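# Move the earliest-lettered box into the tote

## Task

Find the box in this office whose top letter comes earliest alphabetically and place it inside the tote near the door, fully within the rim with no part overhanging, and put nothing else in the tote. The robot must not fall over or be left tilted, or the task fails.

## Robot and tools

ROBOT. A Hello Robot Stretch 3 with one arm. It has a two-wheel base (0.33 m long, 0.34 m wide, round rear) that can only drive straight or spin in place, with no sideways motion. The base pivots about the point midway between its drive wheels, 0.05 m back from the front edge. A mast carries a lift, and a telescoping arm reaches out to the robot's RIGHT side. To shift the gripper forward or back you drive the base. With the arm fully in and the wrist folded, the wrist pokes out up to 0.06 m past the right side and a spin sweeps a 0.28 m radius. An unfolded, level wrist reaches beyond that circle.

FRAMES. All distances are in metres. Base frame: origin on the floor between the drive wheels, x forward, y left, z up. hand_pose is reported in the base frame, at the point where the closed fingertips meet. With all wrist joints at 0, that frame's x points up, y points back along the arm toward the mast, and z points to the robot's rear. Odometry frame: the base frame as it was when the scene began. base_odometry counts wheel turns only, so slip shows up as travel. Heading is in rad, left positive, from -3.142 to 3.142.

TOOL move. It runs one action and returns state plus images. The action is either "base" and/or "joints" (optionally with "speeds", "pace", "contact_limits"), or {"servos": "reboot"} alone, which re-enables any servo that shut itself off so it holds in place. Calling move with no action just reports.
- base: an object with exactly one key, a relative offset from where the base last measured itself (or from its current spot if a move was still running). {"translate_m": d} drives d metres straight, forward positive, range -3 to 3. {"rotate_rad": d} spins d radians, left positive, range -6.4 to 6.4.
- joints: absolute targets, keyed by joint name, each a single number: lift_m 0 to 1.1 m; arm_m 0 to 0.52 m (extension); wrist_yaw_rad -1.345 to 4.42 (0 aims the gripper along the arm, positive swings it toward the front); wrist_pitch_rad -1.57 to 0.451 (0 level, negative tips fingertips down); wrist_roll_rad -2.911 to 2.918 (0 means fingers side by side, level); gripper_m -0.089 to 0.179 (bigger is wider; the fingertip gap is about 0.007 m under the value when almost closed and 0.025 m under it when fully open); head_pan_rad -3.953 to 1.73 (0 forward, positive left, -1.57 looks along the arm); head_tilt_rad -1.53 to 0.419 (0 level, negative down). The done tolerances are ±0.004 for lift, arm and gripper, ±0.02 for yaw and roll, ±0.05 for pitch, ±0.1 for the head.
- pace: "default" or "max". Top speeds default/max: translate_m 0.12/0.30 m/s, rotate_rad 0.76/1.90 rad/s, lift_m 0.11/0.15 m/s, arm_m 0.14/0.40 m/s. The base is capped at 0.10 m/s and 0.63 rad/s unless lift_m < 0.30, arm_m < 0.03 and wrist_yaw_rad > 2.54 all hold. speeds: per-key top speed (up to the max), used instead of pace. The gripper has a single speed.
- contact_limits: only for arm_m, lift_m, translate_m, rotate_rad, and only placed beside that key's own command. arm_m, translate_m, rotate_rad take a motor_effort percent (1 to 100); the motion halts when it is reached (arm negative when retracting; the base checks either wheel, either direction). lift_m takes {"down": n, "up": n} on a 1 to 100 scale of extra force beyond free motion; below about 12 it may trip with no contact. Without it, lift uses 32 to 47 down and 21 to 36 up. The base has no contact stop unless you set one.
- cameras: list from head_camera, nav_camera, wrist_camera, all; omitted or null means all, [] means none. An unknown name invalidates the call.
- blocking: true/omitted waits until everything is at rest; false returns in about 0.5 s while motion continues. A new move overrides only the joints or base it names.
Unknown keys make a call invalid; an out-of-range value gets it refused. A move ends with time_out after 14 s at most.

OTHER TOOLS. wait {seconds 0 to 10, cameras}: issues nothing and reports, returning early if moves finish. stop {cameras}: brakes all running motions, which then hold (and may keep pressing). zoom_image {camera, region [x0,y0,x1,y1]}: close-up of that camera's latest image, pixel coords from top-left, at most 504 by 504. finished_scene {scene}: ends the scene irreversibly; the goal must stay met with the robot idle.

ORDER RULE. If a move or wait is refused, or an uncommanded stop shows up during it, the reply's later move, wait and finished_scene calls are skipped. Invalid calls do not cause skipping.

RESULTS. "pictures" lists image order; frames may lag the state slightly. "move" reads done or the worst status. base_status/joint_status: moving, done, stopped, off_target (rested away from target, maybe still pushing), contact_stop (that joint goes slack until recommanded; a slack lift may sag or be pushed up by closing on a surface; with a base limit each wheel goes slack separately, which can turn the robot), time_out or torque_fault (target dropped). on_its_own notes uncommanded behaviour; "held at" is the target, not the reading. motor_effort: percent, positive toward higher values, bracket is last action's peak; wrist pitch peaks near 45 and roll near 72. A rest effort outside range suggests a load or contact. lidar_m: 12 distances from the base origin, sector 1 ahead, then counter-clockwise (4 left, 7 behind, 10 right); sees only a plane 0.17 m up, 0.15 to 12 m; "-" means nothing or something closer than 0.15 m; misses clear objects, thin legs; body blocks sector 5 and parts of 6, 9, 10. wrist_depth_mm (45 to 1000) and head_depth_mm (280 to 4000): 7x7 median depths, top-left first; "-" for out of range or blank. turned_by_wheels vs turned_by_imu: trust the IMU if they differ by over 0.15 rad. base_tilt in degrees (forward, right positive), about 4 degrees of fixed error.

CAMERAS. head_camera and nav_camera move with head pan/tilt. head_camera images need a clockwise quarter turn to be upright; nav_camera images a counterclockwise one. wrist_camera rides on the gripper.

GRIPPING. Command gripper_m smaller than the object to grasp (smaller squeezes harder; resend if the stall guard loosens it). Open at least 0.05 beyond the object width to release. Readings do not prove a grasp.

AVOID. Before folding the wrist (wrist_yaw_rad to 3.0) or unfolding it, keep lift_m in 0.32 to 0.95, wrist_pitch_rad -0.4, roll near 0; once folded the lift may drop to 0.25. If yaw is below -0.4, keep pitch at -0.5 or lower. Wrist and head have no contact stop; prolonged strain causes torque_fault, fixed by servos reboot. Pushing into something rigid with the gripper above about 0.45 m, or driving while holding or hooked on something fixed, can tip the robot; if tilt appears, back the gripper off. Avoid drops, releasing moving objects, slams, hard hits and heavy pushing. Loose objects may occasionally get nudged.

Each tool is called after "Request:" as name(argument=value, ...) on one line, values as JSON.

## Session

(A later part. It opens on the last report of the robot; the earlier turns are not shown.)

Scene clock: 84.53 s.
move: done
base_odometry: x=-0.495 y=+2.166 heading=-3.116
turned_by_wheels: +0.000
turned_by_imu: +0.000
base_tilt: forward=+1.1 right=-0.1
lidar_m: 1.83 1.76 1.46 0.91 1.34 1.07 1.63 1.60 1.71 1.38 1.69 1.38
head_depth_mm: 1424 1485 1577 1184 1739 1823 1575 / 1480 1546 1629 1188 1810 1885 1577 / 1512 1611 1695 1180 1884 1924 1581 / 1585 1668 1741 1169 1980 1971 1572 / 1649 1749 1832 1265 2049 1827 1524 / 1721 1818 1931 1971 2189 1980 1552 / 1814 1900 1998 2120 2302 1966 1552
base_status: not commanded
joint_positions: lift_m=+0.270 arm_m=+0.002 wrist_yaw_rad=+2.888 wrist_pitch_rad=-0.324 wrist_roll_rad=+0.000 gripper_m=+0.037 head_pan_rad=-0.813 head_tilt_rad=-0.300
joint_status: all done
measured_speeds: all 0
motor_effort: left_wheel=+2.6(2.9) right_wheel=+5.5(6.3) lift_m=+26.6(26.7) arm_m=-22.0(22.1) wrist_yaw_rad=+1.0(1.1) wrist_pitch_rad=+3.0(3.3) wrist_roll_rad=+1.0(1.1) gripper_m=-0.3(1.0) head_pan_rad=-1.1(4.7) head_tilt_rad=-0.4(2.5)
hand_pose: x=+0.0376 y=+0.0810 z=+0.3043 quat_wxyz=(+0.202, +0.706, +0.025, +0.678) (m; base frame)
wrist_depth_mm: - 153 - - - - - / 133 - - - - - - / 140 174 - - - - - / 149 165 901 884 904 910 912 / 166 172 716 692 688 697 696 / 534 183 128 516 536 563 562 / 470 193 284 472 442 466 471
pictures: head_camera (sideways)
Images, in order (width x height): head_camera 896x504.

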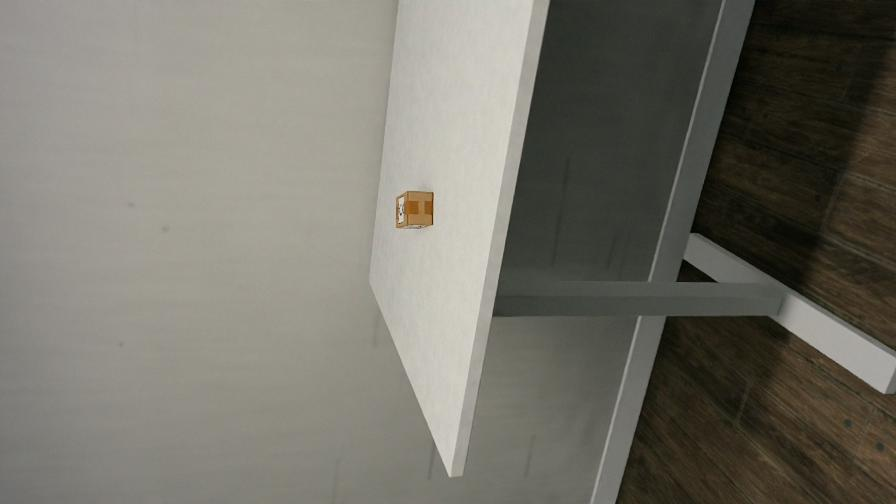

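Request:
zoom_image(camera="head_camera", region=[384, 180, 444, 240])

Request:
move(joints={"head_pan_rad": -1.4, "head_tilt_rad": -0.35}, pace="max", cameras=["head_camera"])

Request:
move(joints={"head_pan_rad": 0.3, "head_tilt_rad": -0.3}, pace="max", cameras=["head_camera"])

Scaled by 8.400 from the camera's 896x504 image, which has a finer 1280x720 frame.

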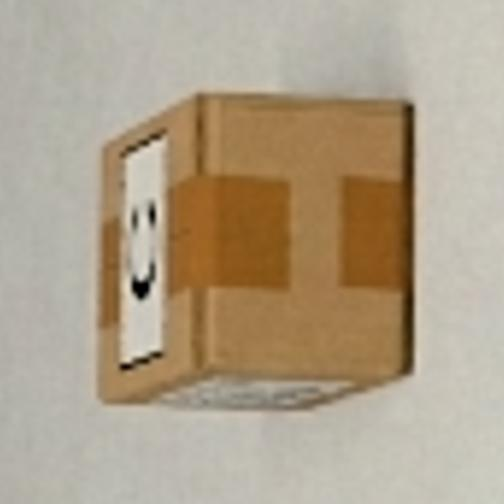

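Scene clock: 88.23 s.
move: done
base_odometry: x=-0.495 y=+2.166 heading=-3.116
turned_by_wheels: +0.000
turned_by_imu: +0.001
base_tilt: forward=+1.0 right=-0.4
lidar_m: 1.83 1.77 1.47 0.91 1.34 1.07 1.63 1.60 1.71 1.38 1.69 1.39
head_depth_mm: 1587 1687 1781 1204 2125 1894 1524 / 1552 1644 1728 1183 1606 1705 1512 / 1529 1600 1684 1178 1976 1885 1493 / 1501 1577 1652 1178 1935 1873 1498 / 1462 1549 1610 1079 1898 1854 1493 / 1437 1509 1590 1069 1853 1857 1500 / 1408 1493 1561 1062 1788 1874 1496
base_status: not commanded
joint_positions: lift_m=+0.270 arm_m=+0.002 wrist_yaw_rad=+2.888 wrist_pitch_rad=-0.324 wrist_roll_rad=+0.000 gripper_m=+0.037 head_pan_rad=-1.408 head_tilt_rad=-0.350
joint_status: all done
measured_speeds: all 0
motor_effort: left_wheel=+2.8(2.8) right_wheel=+6.0(6.3) lift_m=+25.6(25.9) arm_m=-20.5(21.1) wrist_yaw_rad=+1.0(1.3) wrist_pitch_rad=+3.2(3.2) wrist_roll_rad=+0.8(1.1) gripper_m=-0.1(1.2) head_pan_rad=-1.4(4.2) head_tilt_rad=-1.1(3.3)
hand_pose: x=+0.0376 y=+0.0810 z=+0.3043 quat_wxyz=(+0.202, +0.706, +0.025, +0.678) (m; base frame)
wrist_depth_mm: - 153 - - - - - / 132 - - - - - - / 140 174 - - - - - / 150 165 917 910 923 928 918 / 167 171 725 692 690 707 693 / 529 183 127 516 541 562 558 / 472 193 281 471 445 470 472
pictures: head_camera (sideways)
Images, in order (width x height): head_camera 896x504.

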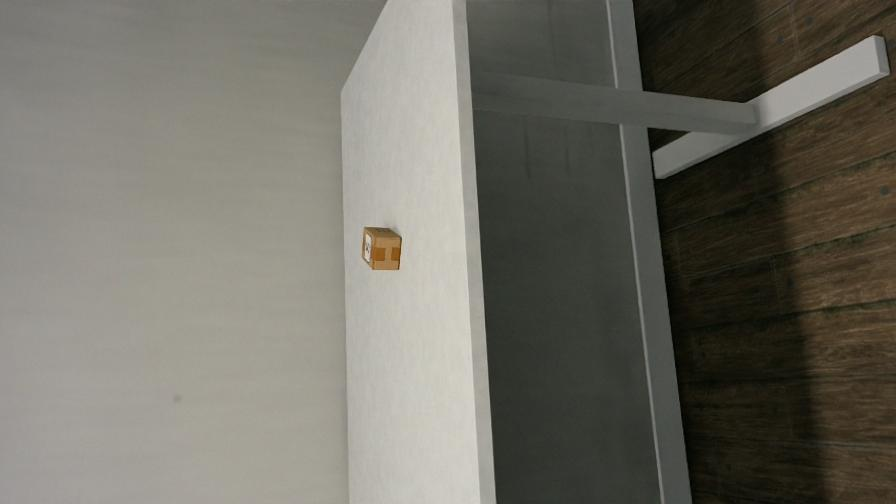

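Scene clock: 89.30 s.
move: done
base_odometry: x=-0.495 y=+2.166 heading=-3.116
turned_by_wheels: +0.000
turned_by_imu: +0.000
base_tilt: forward=+0.9 right=-0.2
lidar_m: 1.82 1.77 1.46 0.91 1.34 1.07 1.63 1.60 1.70 1.37 1.69 1.38
head_depth_mm: 1897 2003 2108 1761 2350 1948 1585 / 1885 1996 2089 1743 2350 1977 1575 / 1897 1995 2061 1740 2362 1971 1568 / 1871 1981 2061 1733 2337 1958 1558 / 1884 1970 2073 1696 2355 1977 1566 / 1856 1952 2076 1687 2303 1971 1568 / 1847 1947 2037 1657 2321 1892 1553
base_status: not commanded
joint_positions: lift_m=+0.270 arm_m=+0.002 wrist_yaw_rad=+2.888 wrist_pitch_rad=-0.324 wrist_roll_rad=+0.000 gripper_m=+0.037 head_pan_rad=+0.331 head_tilt_rad=-0.305
joint_status: all done
measured_speeds: all 0
motor_effort: left_wheel=+2.7(2.7) right_wheel=+5.8(6.4) lift_m=+25.7(25.8) arm_m=-20.6(20.9) wrist_yaw_rad=+1.0(1.3) wrist_pitch_rad=+3.1(3.4) wrist_roll_rad=+0.9(1.1) gripper_m=-0.4(1.6) head_pan_rad=-0.6(5.1) head_tilt_rad=+4.6(5.6)
hand_pose: x=+0.0376 y=+0.0810 z=+0.3043 quat_wxyz=(+0.202, +0.706, +0.025, +0.678) (m; base frame)
wrist_depth_mm: - 153 - - - - - / 133 - - - - - - / 140 174 - - - - - / 149 166 896 898 911 893 904 / 166 171 726 682 696 685 702 / 538 183 128 516 538 565 560 / 468 193 281 473 443 471 466
pictures: head_camera (sideways)
Images, in order (width x height): head_camera 896x504.

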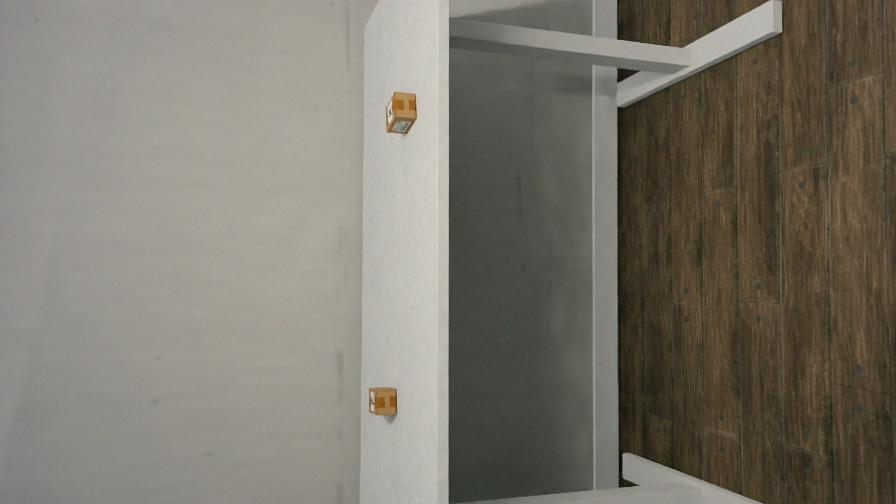

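Request:
zoom_image(camera="head_camera", region=[372, 84, 432, 144])

Request:
zoom_image(camera="head_camera", region=[354, 372, 414, 432])

Request:
move(joints={"head_pan_rad": -1.4, "head_tilt_rad": -0.35}, pace="max", cameras=["head_camera"])

Request:
zoom_image(camera="head_camera", region=[352, 220, 412, 280])

Scaled by 8.400 from the camera's 896x504 image, which has a finer 1280x720 frame.

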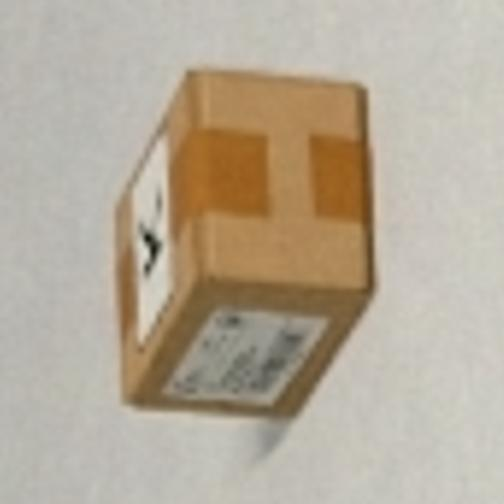

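Scaled by 8.400 from the camera's 896x504 image, which has a finer 1280x720 frame.

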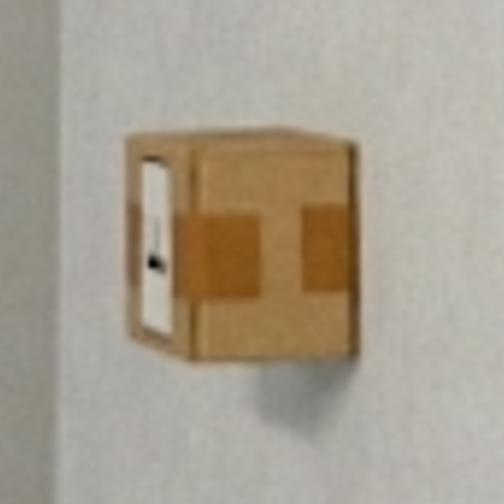

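Scene clock: 98.13 s.
move: done
base_odometry: x=-0.495 y=+2.166 heading=-3.116
turned_by_wheels: +0.000
turned_by_imu: +0.001
base_tilt: forward=+1.2 right=-0.1
lidar_m: 1.82 1.76 1.46 0.91 1.34 1.06 1.63 1.60 1.71 1.38 1.69 1.39
head_depth_mm: 1599 1722 1824 1222 2152 1901 1521 / 1566 1676 1744 1208 1562 1752 1489 / 1524 1634 1706 1202 1987 1877 1518 / 1507 1595 1664 1185 1928 1868 1496 / 1469 1554 1613 1088 1888 1871 1492 / 1434 1518 1585 1084 1835 1874 1494 / 1407 1479 1547 1075 1796 1853 1494
base_status: not commanded
joint_positions: lift_m=+0.270 arm_m=+0.002 wrist_yaw_rad=+2.888 wrist_pitch_rad=-0.324 wrist_roll_rad=+0.000 gripper_m=+0.037 head_pan_rad=-1.440 head_tilt_rad=-0.346
joint_status: all done
measured_speeds: all 0
motor_effort: left_wheel=+2.6(2.9) right_wheel=+5.9(6.3) lift_m=+24.6(25.1) arm_m=-19.2(19.8) wrist_yaw_rad=+0.7(1.1) wrist_pitch_rad=+2.8(3.4) wrist_roll_rad=+0.7(1.1) gripper_m=-0.7(1.1) head_pan_rad=+1.1(5.1) head_tilt_rad=-2.4(3.1)
hand_pose: x=+0.0376 y=+0.0810 z=+0.3043 quat_wxyz=(+0.202, +0.706, +0.025, +0.678) (m; base frame)
wrist_depth_mm: - 153 - - - - - / 133 - - - - - - / 140 175 - - - - - / 149 165 902 902 901 910 918 / 167 173 725 693 708 686 704 / 535 184 128 524 542 559 553 / 468 192 282 469 442 477 471
pictures: head_camera (sideways)
Images, in order (width x height): head_camera 896x504.

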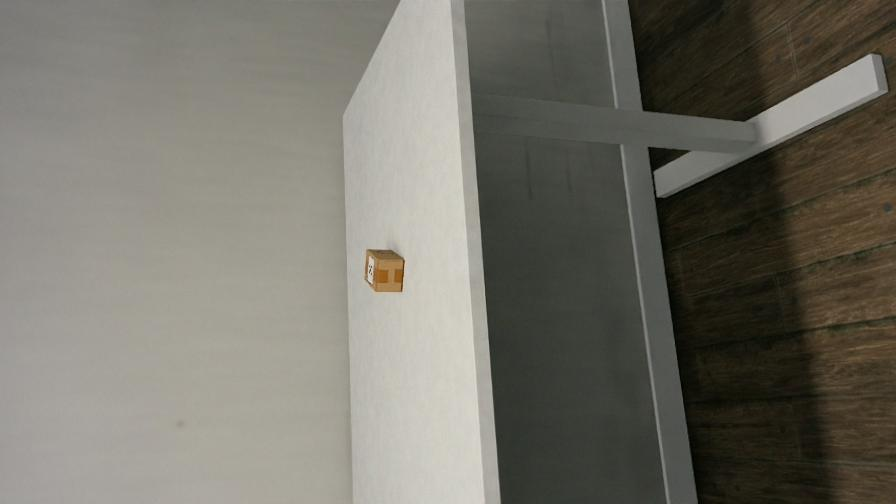

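Scaled by 8.400 from the camera's 896x504 image, which has a finer 1280x720 frame.

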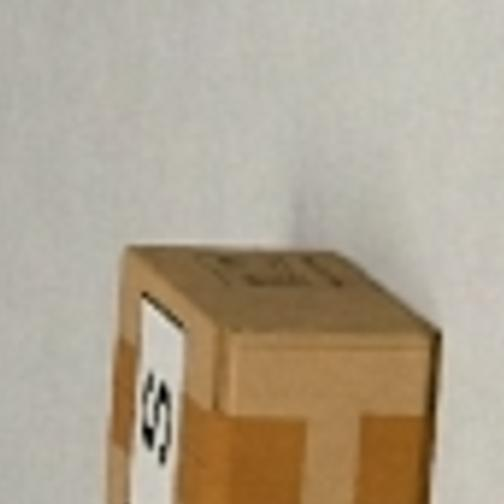

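Request:
zoom_image(camera="head_camera", region=[356, 246, 396, 296])

Scaled by 10.080 from the camera's 896x504 image, which has a finer 1280x720 frame.

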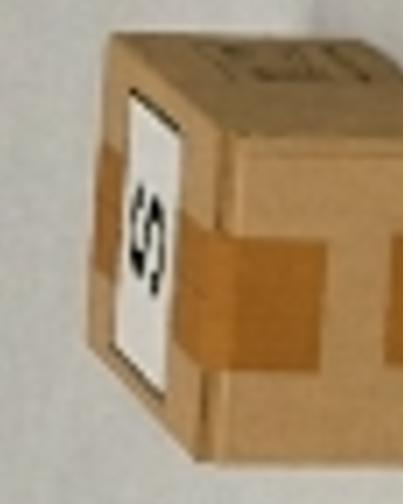

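Request:
move(base={"rotate_rad": 0.125}, joints={"head_pan_rad": 0.15, "head_tilt_rad": -0.4}, pace="max", cameras=[])

Request:
move(base={"translate_m": 0.864}, pace="max", cameras=["head_camera"])

Scene clock: 149.73 s.
move: done
base_odometry: x=-0.495 y=+2.166 heading=-2.991
turned_by_wheels: +0.125
turned_by_imu: +0.125
base_tilt: forward=+1.0 right=+0.0
lidar_m: 1.82 1.76 1.47 0.91 1.33 1.06 1.60 1.60 1.80 1.38 1.38 1.90
head_depth_mm: 1878 2034 1748 2302 2228 1772 1438 / 1843 2000 1583 2318 2219 1763 1443 / 1860 2011 1735 2339 2292 1771 1433 / 1840 1982 1711 2294 2262 1760 1434 / 1850 1984 1703 2286 2275 1756 1432 / 1839 1975 1632 2281 2263 1761 1442 / 1814 1971 1665 2282 2154 1765 1433
base_status: done
joint_positions: lift_m=+0.270 arm_m=+0.002 wrist_yaw_rad=+2.888 wrist_pitch_rad=-0.324 wrist_roll_rad=+0.000 gripper_m=+0.037 head_pan_rad=+0.188 head_tilt_rad=-0.401
joint_status: all done
measured_speeds: all 0
motor_effort: left_wheel=-10.4(13.8) right_wheel=+9.1(15.9) lift_m=+23.3(23.7) arm_m=-17.8(18.3) wrist_yaw_rad=+0.6(1.1) wrist_pitch_rad=+2.8(3.3) wrist_roll_rad=+1.0(1.0) gripper_m=-0.2(1.2) head_pan_rad=-1.0(4.4) head_tilt_rad=-1.4(4.6)
hand_pose: x=+0.0376 y=+0.0810 z=+0.3043 quat_wxyz=(+0.202, +0.706, +0.025, +0.678) (m; base frame)
wrist_depth_mm: - - - - - - - / 133 - - - - - - / 140 - - - - - - / 150 166 894 925 901 907 933 / 166 172 721 680 692 699 690 / 535 183 128 521 538 567 561 / 469 192 282 470 440 471 467
pictures: none
No camera images: "cameras" was empty.

Scene clock: 153.97 s.
move: done
base_odometry: x=-1.349 y=+2.037 heading=-2.991
turned_by_wheels: +0.000
turned_by_imu: +0.000
base_tilt: forward=+1.1 right=-0.3
lidar_m: 0.97 1.35 1.18 1.20 1.24 1.80 2.42 2.42 1.71 1.00 1.43 1.60
head_depth_mm: 1176 1255 1348 1012 706 1683 1453 / 1159 1244 1329 1003 706 1235 1307 / 1146 1230 1319 996 702 1674 1435 / 1147 1220 1313 994 697 1651 1438 / 1127 1206 1294 989 696 1652 1429 / 1120 1201 1294 987 694 1641 1434 / 1112 1186 1269 979 692 1618 1428
base_status: done
joint_positions: lift_m=+0.270 arm_m=+0.002 wrist_yaw_rad=+2.888 wrist_pitch_rad=-0.324 wrist_roll_rad=+0.000 gripper_m=+0.037 head_pan_rad=+0.151 head_tilt_rad=-0.401
joint_status: not commanded
measured_speeds: all 0
motor_effort: left_wheel=-4.4(15.2) right_wheel=+8.4(15.5) lift_m=+22.3(23.5) arm_m=-17.7(18.4) wrist_yaw_rad=+0.7(1.4) wrist_pitch_rad=+3.2(3.4) wrist_roll_rad=+1.0(1.2) gripper_m=-0.6(1.4) head_pan_rad=-3.4(4.6) head_tilt_rad=+2.1(2.4)
hand_pose: x=+0.0376 y=+0.0810 z=+0.3043 quat_wxyz=(+0.202, +0.706, +0.025, +0.678) (m; base frame)
wrist_depth_mm: - - - - - - - / 133 - - - - - - / 140 - - - - - - / 150 169 909 916 911 927 908 / 167 171 725 697 690 693 704 / 536 182 128 515 537 565 561 / 469 193 285 468 441 470 467
pictures: head_camera (sideways)
Images, in order (width x height): head_camera 896x504.

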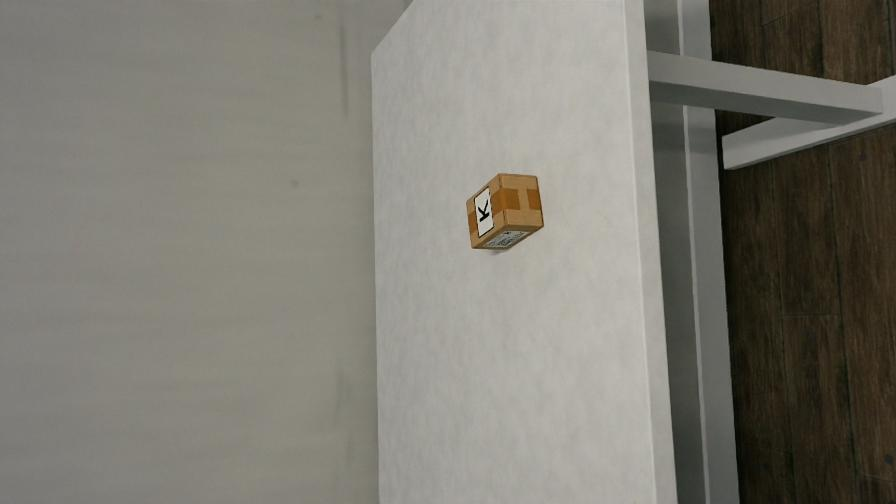

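Request:
zoom_image(camera="head_camera", region=[455, 165, 555, 255])

Request:
move(joints={"head_pan_rad": 0.65, "head_tilt_rad": -0.32}, pace="max", cameras=["head_camera"])

Request:
move(joints={"head_pan_rad": -1.1, "head_tilt_rad": -0.32}, pace="max", cameras=["head_camera"])

Scaled by 5.040 from the camera's 896x504 image, which has a finer 1280x720 frame.

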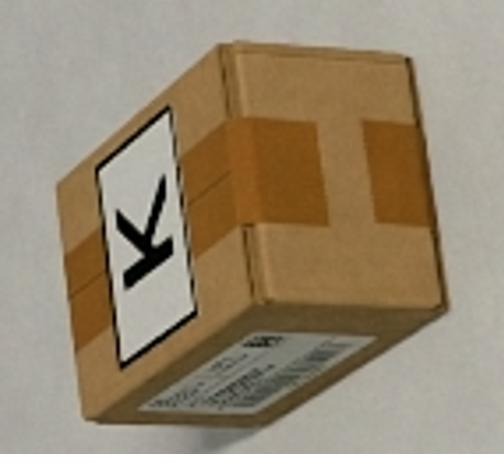

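Scene clock: 158.70 s.
move: done
base_odometry: x=-1.349 y=+2.037 heading=-2.991
turned_by_wheels: +0.000
turned_by_imu: +0.001
base_tilt: forward=+1.0 right=-0.3
lidar_m: 0.97 1.34 1.18 1.20 1.24 1.80 2.42 2.42 1.71 1.00 1.43 1.61
head_depth_mm: 1123 1174 1228 1260 815 603 1522 / 1159 1215 1279 1245 813 624 1554 / 1203 1269 1330 1232 807 647 1534 / 1253 1322 1401 1234 804 1661 1534 / 1311 1372 1451 1233 798 1741 1532 / 1361 1438 1528 1222 797 1845 1542 / 1413 1507 1601 1213 797 1357 1409
base_status: not commanded
joint_positions: lift_m=+0.270 arm_m=+0.002 wrist_yaw_rad=+2.888 wrist_pitch_rad=-0.324 wrist_roll_rad=+0.000 gripper_m=+0.037 head_pan_rad=+0.655 head_tilt_rad=-0.321
joint_status: all done
measured_speeds: all 0
motor_effort: left_wheel=-4.3(4.5) right_wheel=+8.9(8.9) lift_m=+21.7(22.1) arm_m=-18.0(18.2) wrist_yaw_rad=+0.5(1.2) wrist_pitch_rad=+3.1(3.3) wrist_roll_rad=+0.8(1.1) gripper_m=+0.2(1.0) head_pan_rad=+3.1(4.5) head_tilt_rad=+4.2(4.9)
hand_pose: x=+0.0376 y=+0.0810 z=+0.3043 quat_wxyz=(+0.202, +0.706, +0.025, +0.678) (m; base frame)
wrist_depth_mm: - - - - - - - / 133 - - - - - - / 140 - - - - - - / 149 169 909 897 889 909 935 / 168 172 709 690 689 689 691 / 537 182 127 526 534 563 560 / 469 193 282 475 442 473 470
pictures: head_camera (sideways)
Images, in order (width x height): head_camera 896x504.

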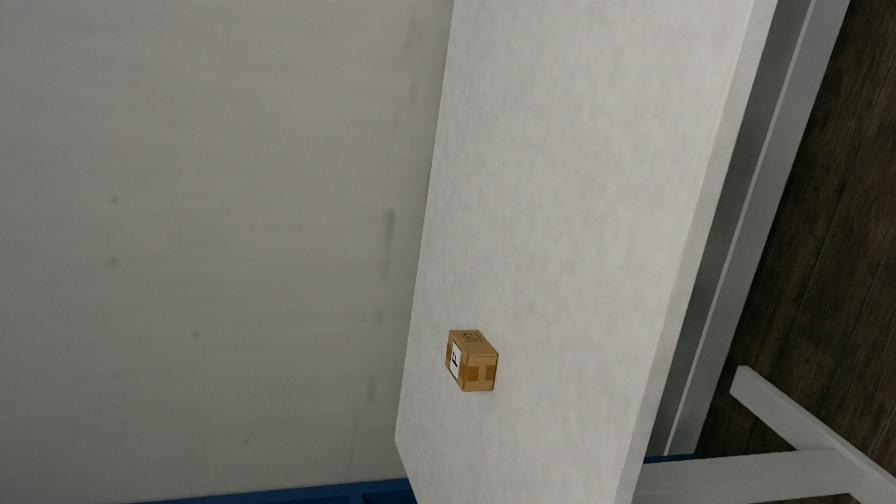

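Scene clock: 159.80 s.
move: done
base_odometry: x=-1.349 y=+2.037 heading=-2.991
turned_by_wheels: +0.000
turned_by_imu: +0.000
base_tilt: forward=+0.9 right=-0.2
lidar_m: 0.97 1.34 1.19 1.20 1.24 1.79 2.42 2.41 1.71 1.00 1.43 1.61
head_depth_mm: 1187 1257 1325 1125 725 1111 1200 / 1207 1273 1346 1420 1520 1618 1552 / 1226 1297 1361 1450 1543 1649 1542 / 1259 1320 1381 1487 1578 1697 1547 / 1268 1346 1428 1515 1623 1735 1543 / 1297 1367 1449 1544 1657 1756 1533 / 1322 1395 1476 1579 1684 1784 1521
base_status: not commanded
joint_positions: lift_m=+0.270 arm_m=+0.002 wrist_yaw_rad=+2.888 wrist_pitch_rad=-0.324 wrist_roll_rad=+0.000 gripper_m=+0.037 head_pan_rad=-1.134 head_tilt_rad=-0.320
joint_status: all done
measured_speeds: all 0
motor_effort: left_wheel=-4.4(4.5) right_wheel=+8.8(9.3) lift_m=+21.3(21.8) arm_m=-17.8(18.3) wrist_yaw_rad=+0.7(1.3) wrist_pitch_rad=+2.9(3.3) wrist_roll_rad=+0.8(1.0) gripper_m=-0.8(0.9) head_pan_rad=+0.2(4.8) head_tilt_rad=+3.8(7.1)
hand_pose: x=+0.0376 y=+0.0810 z=+0.3043 quat_wxyz=(+0.202, +0.706, +0.025, +0.678) (m; base frame)
wrist_depth_mm: - - - - - - - / 133 - - - - - - / 140 - - - - - - / 149 169 904 914 915 889 914 / 167 173 717 696 701 702 696 / 541 182 127 514 545 565 566 / 467 194 281 468 442 465 469
pictures: head_camera (sideways)
Images, in order (width x height): head_camera 896x504.

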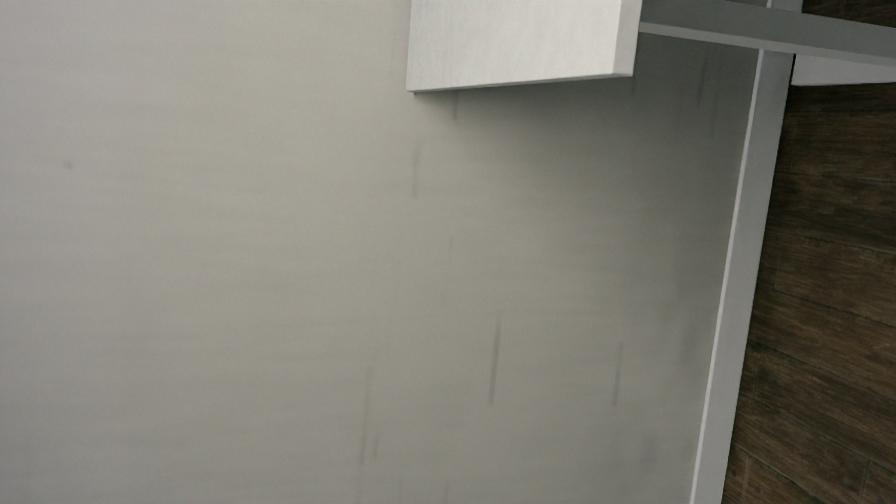

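Request:
move(joints={"head_pan_rad": -2.0, "head_tilt_rad": -0.28}, pace="max", cameras=["head_camera"])

Scene clock: 179.40 s.
move: done
base_odometry: x=-1.349 y=+2.037 heading=-2.991
turned_by_wheels: +0.000
turned_by_imu: +0.001
base_tilt: forward=+1.0 right=-0.1
lidar_m: 0.97 1.34 1.18 1.20 1.24 1.79 2.42 2.42 1.71 1.00 1.43 1.61
head_depth_mm: 2130 2261 2426 1435 2705 2041 1629 / 1901 2051 2178 1281 2365 1901 1600 / 1751 1870 1982 1270 2281 2032 1612 / 1623 1711 1820 1263 2016 2036 1604 / 1518 1583 1667 1252 922 1915 1611 / 1407 1469 1547 1234 862 1777 1592 / 1313 1382 1430 1230 808 1659 1589
base_status: not commanded
joint_positions: lift_m=+0.270 arm_m=+0.002 wrist_yaw_rad=+2.888 wrist_pitch_rad=-0.324 wrist_roll_rad=+0.000 gripper_m=+0.037 head_pan_rad=-2.016 head_tilt_rad=-0.279
joint_status: all done
measured_speeds: all 0
motor_effort: left_wheel=-4.4(4.5) right_wheel=+8.8(8.8) lift_m=+20.7(21.1) arm_m=-18.1(18.2) wrist_yaw_rad=+0.7(1.3) wrist_pitch_rad=+2.8(3.3) wrist_roll_rad=+0.7(1.1) gripper_m=-0.1(1.0) head_pan_rad=-1.4(4.7) head_tilt_rad=+3.1(5.3)
hand_pose: x=+0.0376 y=+0.0810 z=+0.3043 quat_wxyz=(+0.202, +0.706, +0.025, +0.678) (m; base frame)
wrist_depth_mm: - - - - - - - / 133 - - - - - - / 140 - - - - - - / 150 169 898 891 896 887 920 / 167 172 731 704 705 701 683 / 533 183 128 517 534 568 558 / 468 193 281 465 441 472 466
pictures: head_camera (sideways)
Images, in order (width x height): head_camera 896x504.

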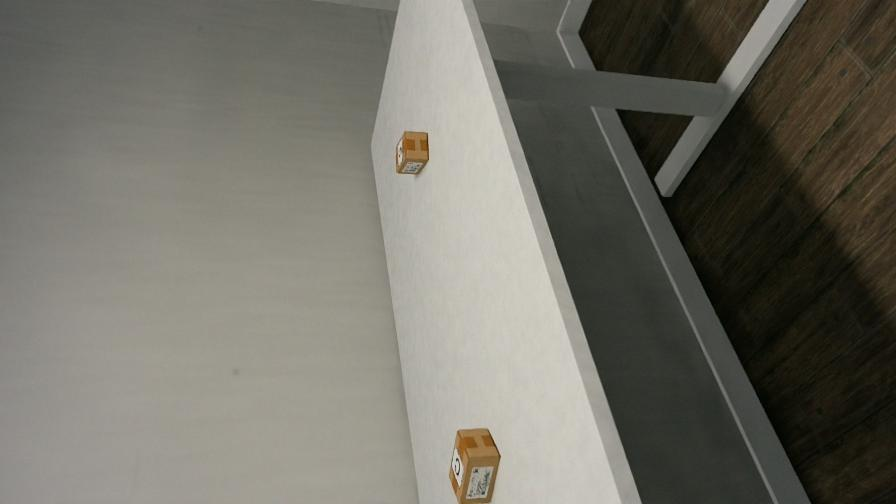

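Request:
zoom_image(camera="head_camera", region=[420, 410, 530, 504])

Request:
zoom_image(camera="head_camera", region=[380, 110, 450, 190])

Scaled by 4.582 from the camera's 896x504 image, which has a finer 1280x720 frame.

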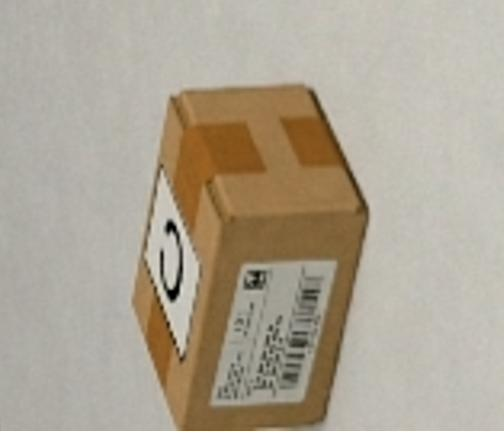

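Scaled by 6.300 from the camera's 896x504 image, which has a finer 1280x720 frame.

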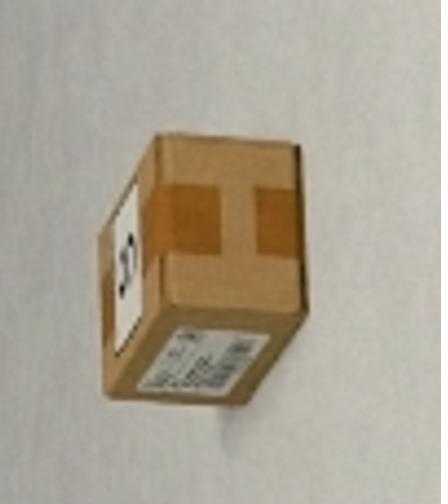

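Request:
zoom_image(camera="head_camera", region=[444, 440, 474, 500])

Scaled by 8.400 from the camera's 896x504 image, which has a finer 1280x720 frame.

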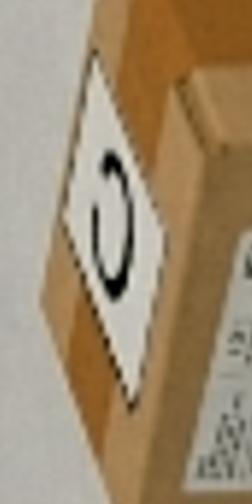

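Request:
zoom_image(camera="head_camera", region=[390, 130, 412, 174])

Scaled by 11.455 from the camera's 896x504 image, which has a finer 1280x720 frame.

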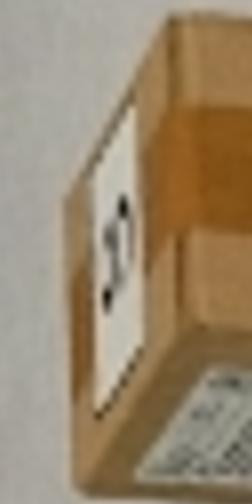

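Request:
move(base={"rotate_rad": 1.208}, pace="max", cameras=[])

Request:
move(base={"translate_m": -0.574}, pace="max", cameras=[])

Request:
move(base={"rotate_rad": -0.957}, joints={"head_pan_rad": -1.65, "head_tilt_rad": -0.45}, pace="max", cameras=["head_camera"])

Scene clock: 228.90 s.
move: done
base_odometry: x=-1.349 y=+2.037 heading=-1.784
turned_by_wheels: +1.208
turned_by_imu: +1.203
base_tilt: forward=+1.0 right=+0.0
lidar_m: 1.18 1.20 1.24 1.83 2.42 1.73 1.58 1.00 1.44 0.98 0.97 1.35
head_depth_mm: 1243 1301 1347 1396 1481 1553 1579 / 1298 1346 1406 1474 1570 1634 1613 / 1367 1426 1482 1560 1637 1742 1625 / 1441 1505 1588 1646 1758 1836 1619 / 1515 1593 1667 1767 1881 1936 1604 / 1603 1689 1783 1910 2013 2045 1607 / 1599 1658 1723 1807 1842 1876 1600
base_status: done
joint_positions: lift_m=+0.270 arm_m=+0.002 wrist_yaw_rad=+2.888 wrist_pitch_rad=-0.324 wrist_roll_rad=+0.000 gripper_m=+0.037 head_pan_rad=-2.000 head_tilt_rad=-0.279
joint_status: not commanded
measured_speeds: all 0
motor_effort: left_wheel=-8.3(16.0) right_wheel=+8.4(16.6) lift_m=+23.3(23.6) arm_m=-22.9(23.5) wrist_yaw_rad=+0.7(1.1) wrist_pitch_rad=+3.3(3.4) wrist_roll_rad=+0.8(1.2) gripper_m=-0.2(1.1) head_pan_rad=+2.8(4.0) head_tilt_rad=+1.6(2.9)
hand_pose: x=+0.0376 y=+0.0810 z=+0.3043 quat_wxyz=(+0.202, +0.706, +0.025, +0.678) (m; base frame)
wrist_depth_mm: - - - - - - - / 133 - - - - - - / 140 - - - - - - / 150 170 905 896 893 927 864 / 166 172 735 696 693 693 698 / 538 183 128 521 537 557 570 / 468 193 282 475 438 472 472
pictures: none
No camera images: "cameras" was empty.

Scene clock: 232.13 s.
move: done
base_odometry: x=-1.228 y=+2.598 heading=-1.784
turned_by_wheels: +0.000
turned_by_imu: +0.002
base_tilt: forward=+0.9 right=-0.2
lidar_m: 1.74 1.58 1.59 2.26 2.05 1.19 1.09 0.99 0.56 1.22 1.25 1.71
head_depth_mm: 850 886 922 962 791 571 447 / 893 929 967 1012 788 567 445 / 938 978 1023 1070 826 566 443 / 982 1034 1081 1151 1200 562 442 / 1039 1090 1148 1211 1290 584 439 / 1109 1164 1231 1300 1383 1473 440 / 1173 1247 1309 1397 1498 1609 1547
base_status: done
joint_positions: lift_m=+0.270 arm_m=+0.002 wrist_yaw_rad=+2.888 wrist_pitch_rad=-0.324 wrist_roll_rad=+0.000 gripper_m=+0.037 head_pan_rad=-2.000 head_tilt_rad=-0.279
joint_status: not commanded
measured_speeds: all 0
motor_effort: left_wheel=-6.5(20.7) right_wheel=+0.0(7.9) lift_m=+28.0(28.2) arm_m=-20.2(23.3) wrist_yaw_rad=+0.7(1.4) wrist_pitch_rad=+2.9(3.4) wrist_roll_rad=+0.8(1.2) gripper_m=-0.3(1.3) head_pan_rad=+1.9(3.7) head_tilt_rad=+0.1(2.7)
hand_pose: x=+0.0376 y=+0.0810 z=+0.3043 quat_wxyz=(+0.202, +0.706, +0.025, +0.678) (m; base frame)
wrist_depth_mm: - - - - - - - / 133 - - - - - - / 140 - - - - - - / 150 168 908 900 883 922 902 / 167 172 723 696 698 695 690 / 538 183 127 519 538 566 560 / 465 193 283 464 446 472 475
pictures: none
No camera images: "cameras" was empty.

Scene clock: 233.83 s.
move: done
base_odometry: x=-1.228 y=+2.598 heading=-2.741
turned_by_wheels: -0.957
turned_by_imu: -0.953
base_tilt: forward=+1.1 right=+0.0
lidar_m: 1.25 1.74 1.74 1.58 1.90 2.18 2.05 1.18 1.04 0.99 0.56 1.32
head_depth_mm: 847 913 987 801 582 457 376 / 843 899 989 793 579 456 376 / 833 895 974 791 557 454 374 / 829 894 964 793 538 453 374 / 822 891 960 785 575 452 374 / 822 878 951 782 572 450 373 / 812 878 949 781 570 450 372
base_status: done
joint_positions: lift_m=+0.270 arm_m=+0.002 wrist_yaw_rad=+2.888 wrist_pitch_rad=-0.324 wrist_roll_rad=+0.000 gripper_m=+0.037 head_pan_rad=-1.641 head_tilt_rad=-0.450
joint_status: all done
measured_speeds: all 0
motor_effort: left_wheel=+9.9(16.6) right_wheel=-8.4(16.3) lift_m=+30.1(30.2) arm_m=-22.8(23.6) wrist_yaw_rad=+0.6(1.2) wrist_pitch_rad=+3.0(3.3) wrist_roll_rad=+0.8(1.1) gripper_m=+0.8(1.3) head_pan_rad=-2.2(5.1) head_tilt_rad=-2.4(3.7)
hand_pose: x=+0.0376 y=+0.0810 z=+0.3043 quat_wxyz=(+0.202, +0.706, +0.025, +0.678) (m; base frame)
wrist_depth_mm: - - - - - - - / 132 - - - - - - / 140 - - - - - - / 150 168 910 923 917 916 927 / 166 172 719 701 690 707 699 / 538 183 128 522 542 567 560 / 465 193 282 476 440 469 473
pictures: head_camera (sideways)
Images, in order (width x height): head_camera 896x504.

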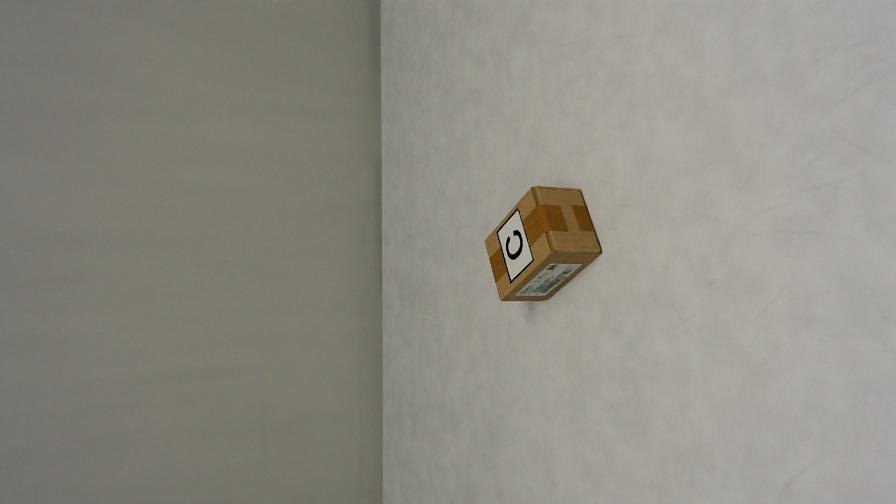

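Request:
zoom_image(camera="head_camera", region=[480, 180, 610, 310])

Scaled by 3.877 from the camera's 896x504 image, which has a finer 1280x720 frame.

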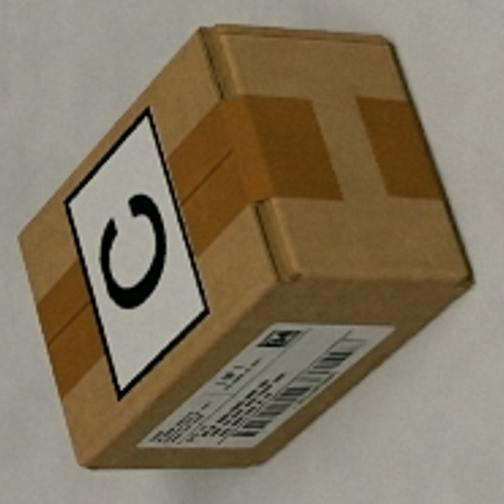

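Request:
move(joints={"head_pan_rad": -1.57, "head_tilt_rad": -1.1}, pace="max", cameras=["head_camera", "nav_camera"])

Scene clock: 255.53 s.
move: done
base_odometry: x=-1.228 y=+2.598 heading=-2.741
turned_by_wheels: +0.000
turned_by_imu: +0.001
base_tilt: forward=+1.0 right=+0.0
lidar_m: 1.25 1.74 1.74 1.59 1.91 2.18 2.05 1.19 1.05 0.99 0.56 1.32
head_depth_mm: 483 432 390 378 1297 1190 1037 / 477 433 392 378 1292 1024 696 / 470 433 392 380 1293 801 965 / 489 435 392 379 1287 818 960 / 488 437 394 380 1279 1195 1118 / 490 437 394 381 1294 1204 1118 / 491 438 395 382 1295 1193 1124
base_status: not commanded
joint_positions: lift_m=+0.270 arm_m=+0.002 wrist_yaw_rad=+2.888 wrist_pitch_rad=-0.324 wrist_roll_rad=+0.000 gripper_m=+0.037 head_pan_rad=-1.575 head_tilt_rad=-1.109
joint_status: all done
measured_speeds: all 0
motor_effort: left_wheel=+9.6(10.0) right_wheel=-8.3(8.8) lift_m=+29.2(29.8) arm_m=-19.1(20.0) wrist_yaw_rad=+0.4(1.1) wrist_pitch_rad=+3.1(3.2) wrist_roll_rad=+0.7(1.1) gripper_m=-0.5(0.9) head_pan_rad=+3.3(4.6) head_tilt_rad=-5.4(6.9)
hand_pose: x=+0.0376 y=+0.0810 z=+0.3043 quat_wxyz=(+0.202, +0.706, +0.025, +0.678) (m; base frame)
wrist_depth_mm: - - - - - - - / 133 - - - - - - / 140 - - - - - - / 149 169 915 901 880 899 901 / 167 172 708 692 705 703 687 / 536 182 128 517 536 558 557 / 468 193 285 473 439 472 471
pictures: head_camera (sideways), nav_camera (sideways)
Images, in order (width x height): head_camera 896x504, nav_camera 672x504.

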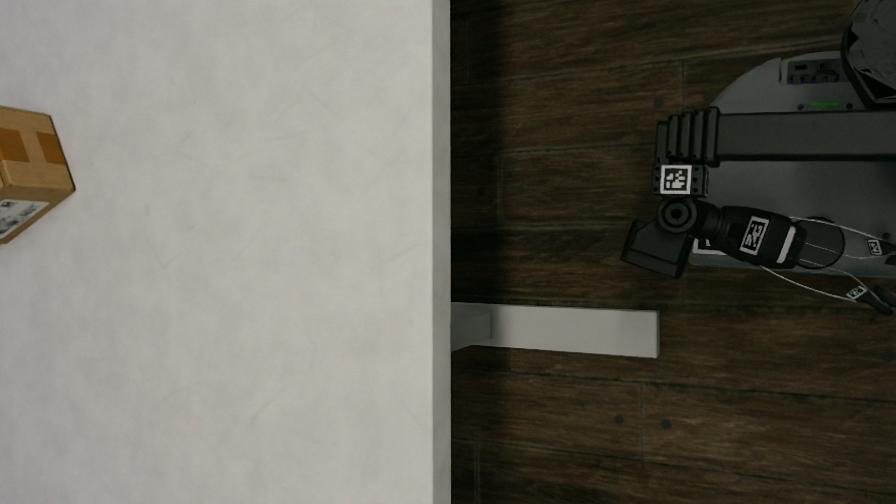

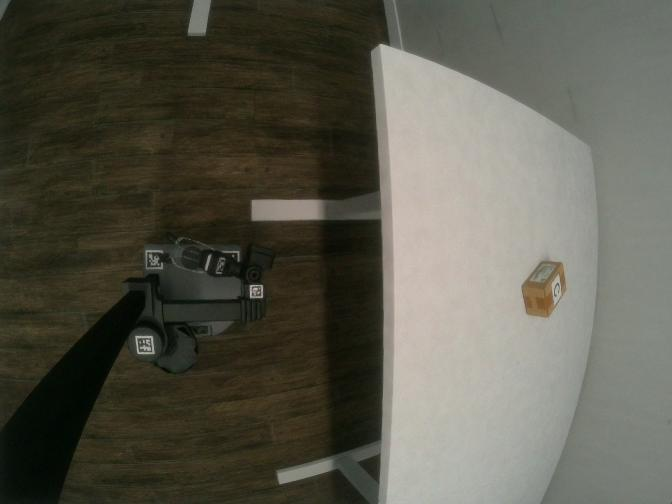

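Request:
move(base={"rotate_rad": -0.592}, pace="max", cameras=[])

Request:
move(base={"translate_m": -0.341}, pace="max", cameras=[])

Request:
move(base={"rotate_rad": 1.007}, joints={"lift_m": 0.95, "wrist_pitch_rad": -0.4, "head_pan_rad": -1.57, "head_tilt_rad": -0.6}, pace="max", cameras=["head_camera", "nav_camera"])

Scene clock: 311.00 s.
move: done
base_odometry: x=-1.228 y=+2.598 heading=+2.951
turned_by_wheels: -0.592
turned_by_imu: -0.588
base_tilt: forward=+1.1 right=-0.2
lidar_m: 1.25 1.25 1.72 1.73 1.59 1.60 2.23 2.05 1.19 1.07 0.99 0.56
head_depth_mm: 492 437 1534 1413 1299 1203 1104 / 492 438 423 1412 1301 1025 699 / 495 439 404 1415 1295 760 965 / 496 440 396 1398 1299 821 953 / 497 441 397 1377 1300 1199 1114 / 496 441 397 371 1310 1185 1115 / 497 443 398 362 1254 1190 1117
base_status: done
joint_positions: lift_m=+0.270 arm_m=+0.002 wrist_yaw_rad=+2.888 wrist_pitch_rad=-0.324 wrist_roll_rad=+0.000 gripper_m=+0.037 head_pan_rad=-1.570 head_tilt_rad=-1.100
joint_status: not commanded
measured_speeds: all 0
motor_effort: left_wheel=+10.1(17.6) right_wheel=-8.9(14.9) lift_m=+27.9(28.6) arm_m=-15.7(15.7) wrist_yaw_rad=+0.7(1.5) wrist_pitch_rad=+3.2(3.5) wrist_roll_rad=+0.8(1.1) gripper_m=+0.1(1.3) head_pan_rad=+2.4(3.6) head_tilt_rad=-1.0(2.2)
hand_pose: x=+0.0376 y=+0.0810 z=+0.3043 quat_wxyz=(+0.202, +0.706, +0.025, +0.678) (m; base frame)
wrist_depth_mm: - - - - - - - / 133 - - - - - - / 141 - - - - - - / 150 168 896 885 915 889 912 / 166 172 727 694 696 704 701 / 541 182 127 518 548 567 558 / 467 193 285 469 441 472 474
pictures: none
No camera images: "cameras" was empty.

Scene clock: 313.43 s.
move: done
base_odometry: x=-0.893 y=+2.533 heading=+2.951
turned_by_wheels: +0.000
turned_by_imu: +0.000
base_tilt: forward=+1.0 right=-0.2
lidar_m: 1.51 1.52 1.82 1.70 1.83 1.59 1.93 1.78 1.80 1.08 1.19 0.85
head_depth_mm: 1819 1746 1551 1416 1293 1198 1101 / 1124 1412 1530 1418 1290 1023 700 / 519 1709 1559 1410 1291 764 961 / 504 1679 1566 1422 1298 821 953 / 497 1627 1576 1416 1294 1198 1107 / 498 1518 1564 1420 1300 1206 1114 / 499 465 1549 1433 1308 1208 1115
base_status: done
joint_positions: lift_m=+0.270 arm_m=+0.002 wrist_yaw_rad=+2.888 wrist_pitch_rad=-0.324 wrist_roll_rad=+0.000 gripper_m=+0.037 head_pan_rad=-1.570 head_tilt_rad=-1.100
joint_status: not commanded
measured_speeds: all 0
motor_effort: left_wheel=-6.2(8.4) right_wheel=-1.3(19.4) lift_m=+27.4(28.4) arm_m=-20.6(20.6) wrist_yaw_rad=+0.8(1.3) wrist_pitch_rad=+2.9(3.4) wrist_roll_rad=+0.8(1.1) gripper_m=+0.0(1.4) head_pan_rad=+1.6(3.4) head_tilt_rad=-0.9(2.3)
hand_pose: x=+0.0376 y=+0.0810 z=+0.3043 quat_wxyz=(+0.202, +0.706, +0.025, +0.678) (m; base frame)
wrist_depth_mm: - - - - - - - / 133 - - - - - - / 140 - - - - - - / 149 170 887 916 889 902 908 / 167 173 718 684 678 700 686 / 532 182 127 517 532 561 559 / 469 193 283 471 445 469 475
pictures: none
No camera images: "cameras" was empty.

Scene clock: 318.77 s.
move: done
base_odometry: x=-0.893 y=+2.533 heading=-2.326
turned_by_wheels: +1.007
turned_by_imu: +1.004
base_tilt: forward=+1.1 right=-0.2
lidar_m: 1.84 1.70 1.37 1.59 1.98 1.79 1.80 1.08 1.20 0.85 1.46 1.52
head_depth_mm: 996 1060 821 605 508 - - / 1027 1100 818 602 522 - - / 1061 1132 742 604 1648 - - / 1104 1184 816 601 1632 - - / 1163 1250 818 599 1627 - - / 1204 1345 814 622 1800 1515 1200 / 1266 1410 812 645 1773 1475 1253
base_status: done
joint_positions: lift_m=+0.950 arm_m=+0.002 wrist_yaw_rad=+2.888 wrist_pitch_rad=-0.416 wrist_roll_rad=+0.000 gripper_m=+0.037 head_pan_rad=-1.570 head_tilt_rad=-0.599
joint_status: all done
measured_speeds: all 0
motor_effort: left_wheel=-7.8(16.8) right_wheel=+8.4(14.8) lift_m=+29.3(32.9) arm_m=-21.2(23.8) wrist_yaw_rad=+1.0(1.4) wrist_pitch_rad=+2.8(6.1) wrist_roll_rad=+1.0(1.2) gripper_m=+0.1(1.6) head_pan_rad=+1.3(3.8) head_tilt_rad=-4.1(4.7)
hand_pose: x=+0.0350 y=+0.0708 z=+0.9632 quat_wxyz=(+0.232, +0.704, +0.058, +0.668) (m; base frame)
wrist_depth_mm: - - - - - - - / 135 - - - - - - / 144 174 - - - - - / 162 178 - - - - - / - 182 - - - - - / - 200 128 - - - - / - - - - - - -
pictures: head_camera (sideways), nav_camera (sideways)
Images, in order (width x height): head_camera 896x504, nav_camera 672x504.

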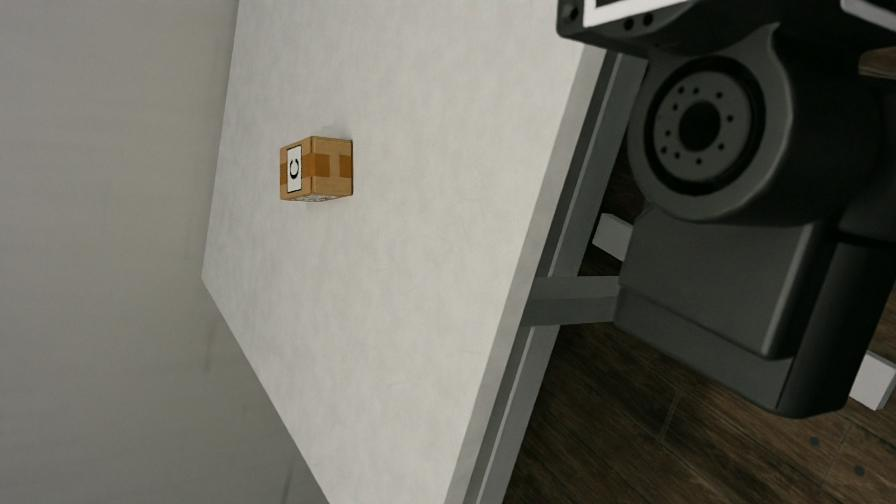

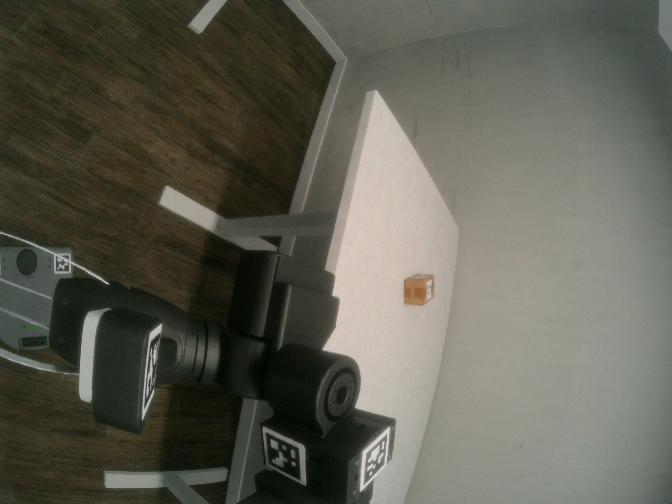

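Request:
move(joints={"wrist_yaw_rad": 0.0}, pace="max", cameras=[])

Request:
move(joints={"gripper_m": 0.179, "lift_m": 0.975, "wrist_pitch_rad": -0.32, "arm_m": 0.1}, pace="max", cameras=["head_camera", "wrist_camera"])

Scene clock: 327.13 s.
move: done
base_odometry: x=-0.893 y=+2.533 heading=-2.326
turned_by_wheels: +0.000
turned_by_imu: +0.001
base_tilt: forward=+1.2 right=+0.0
lidar_m: 1.83 1.70 1.37 1.59 1.98 1.79 1.79 1.08 1.19 0.85 1.46 1.53
head_depth_mm: 995 1068 820 603 507 - - / 1030 1102 819 602 523 - - / 1073 1140 739 600 - - - / 1105 1180 816 601 1260 1411 1251 / 1155 1256 817 599 1632 1374 1250 / 1204 1334 812 620 1783 1469 1249 / 1251 1422 811 646 1781 1468 1260
base_status: not commanded
joint_positions: lift_m=+0.950 arm_m=+0.002 wrist_yaw_rad=+0.003 wrist_pitch_rad=-0.416 wrist_roll_rad=+0.000 gripper_m=+0.037 head_pan_rad=-1.570 head_tilt_rad=-0.600
joint_status: all done
measured_speeds: all 0
motor_effort: left_wheel=-7.9(8.2) right_wheel=+8.7(9.2) lift_m=+29.0(29.4) arm_m=-18.6(19.7) wrist_yaw_rad=-2.5(7.5) wrist_pitch_rad=+3.0(3.1) wrist_roll_rad=+0.9(1.1) gripper_m=-0.9(1.6) head_pan_rad=+0.5(2.2) head_tilt_rad=-2.8(4.4)
hand_pose: x=-0.0207 y=-0.3714 z=+0.9632 quat_wxyz=(+0.692, +0.147, -0.691, -0.145) (m; base frame)
wrist_depth_mm: - - - - - - - / - - - 455 - - - / 340 340 341 343 346 345 348 / - 283 256 255 257 259 258 / - - - 223 204 205 206 / - - 127 - 145 196 179 / - - - - - - -
pictures: none
No camera images: "cameras" was empty.

Scene clock: 329.10 s.
move: done
base_odometry: x=-0.893 y=+2.533 heading=-2.326
turned_by_wheels: +0.000
turned_by_imu: +0.000
base_tilt: forward=+1.0 right=-0.1
lidar_m: 1.83 1.70 1.38 1.58 1.98 1.78 1.80 1.08 1.19 0.85 1.46 1.53
head_depth_mm: 989 1060 969 - - 1448 1269 / 1026 1101 860 - - 1440 1256 / 1070 1140 739 - - 1441 1258 / 1109 1172 817 578 1580 1445 1248 / 1159 1251 815 557 1637 1391 1248 / 1207 1345 813 620 1774 1469 1245 / 1259 1418 808 645 1772 1465 1261
base_status: not commanded
joint_positions: lift_m=+0.975 arm_m=+0.100 wrist_yaw_rad=+0.003 wrist_pitch_rad=-0.341 wrist_roll_rad=+0.000 gripper_m=+0.179 head_pan_rad=-1.570 head_tilt_rad=-0.601
joint_status: all done
measured_speeds: all 0
motor_effort: left_wheel=-7.9(8.2) right_wheel=+8.5(8.9) lift_m=+27.4(32.8) arm_m=+16.2(26.2) wrist_yaw_rad=-1.7(2.6) wrist_pitch_rad=+3.7(7.4) wrist_roll_rad=+0.9(1.2) gripper_m=-0.4(95.3) head_pan_rad=-0.3(1.7) head_tilt_rad=-3.7(4.2)
hand_pose: x=-0.0209 y=-0.4785 z=+1.0054 quat_wxyz=(+0.697, +0.121, -0.696, -0.119) (m; base frame)
wrist_depth_mm: - - - - - - - / - - - - - - - / - - - 395 - - - / 379 358 361 363 362 365 369 / 274 288 277 276 279 295 280 / 116 140 225 226 226 217 123 / - 189 190 189 191 192 107
pictures: head_camera (sideways), wrist_camera
Images, in order (width x height): head_camera 896x504, wrist_camera 644x364.

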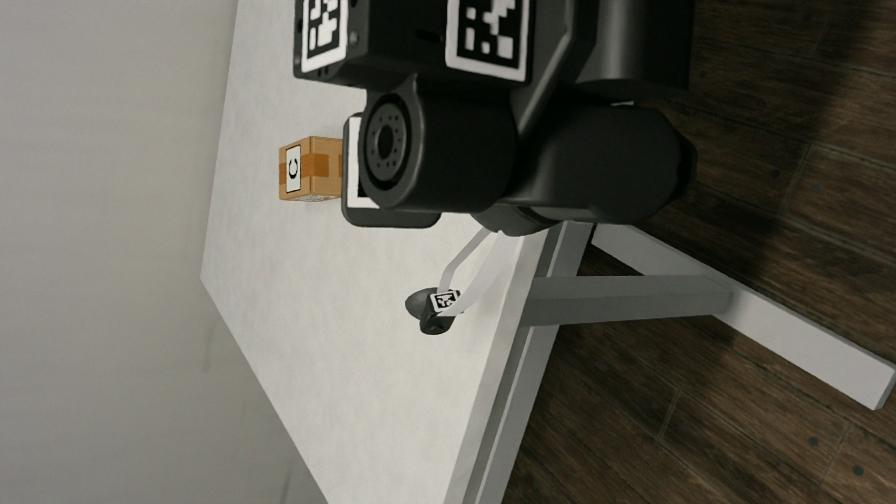

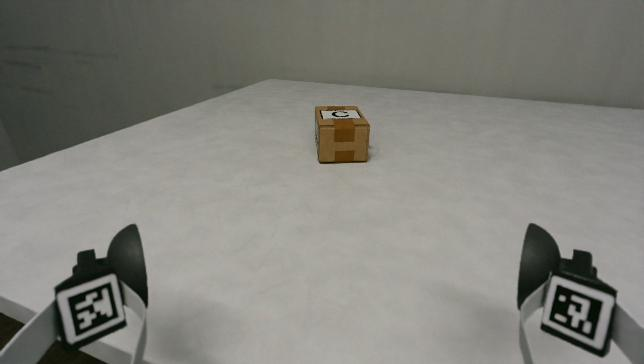

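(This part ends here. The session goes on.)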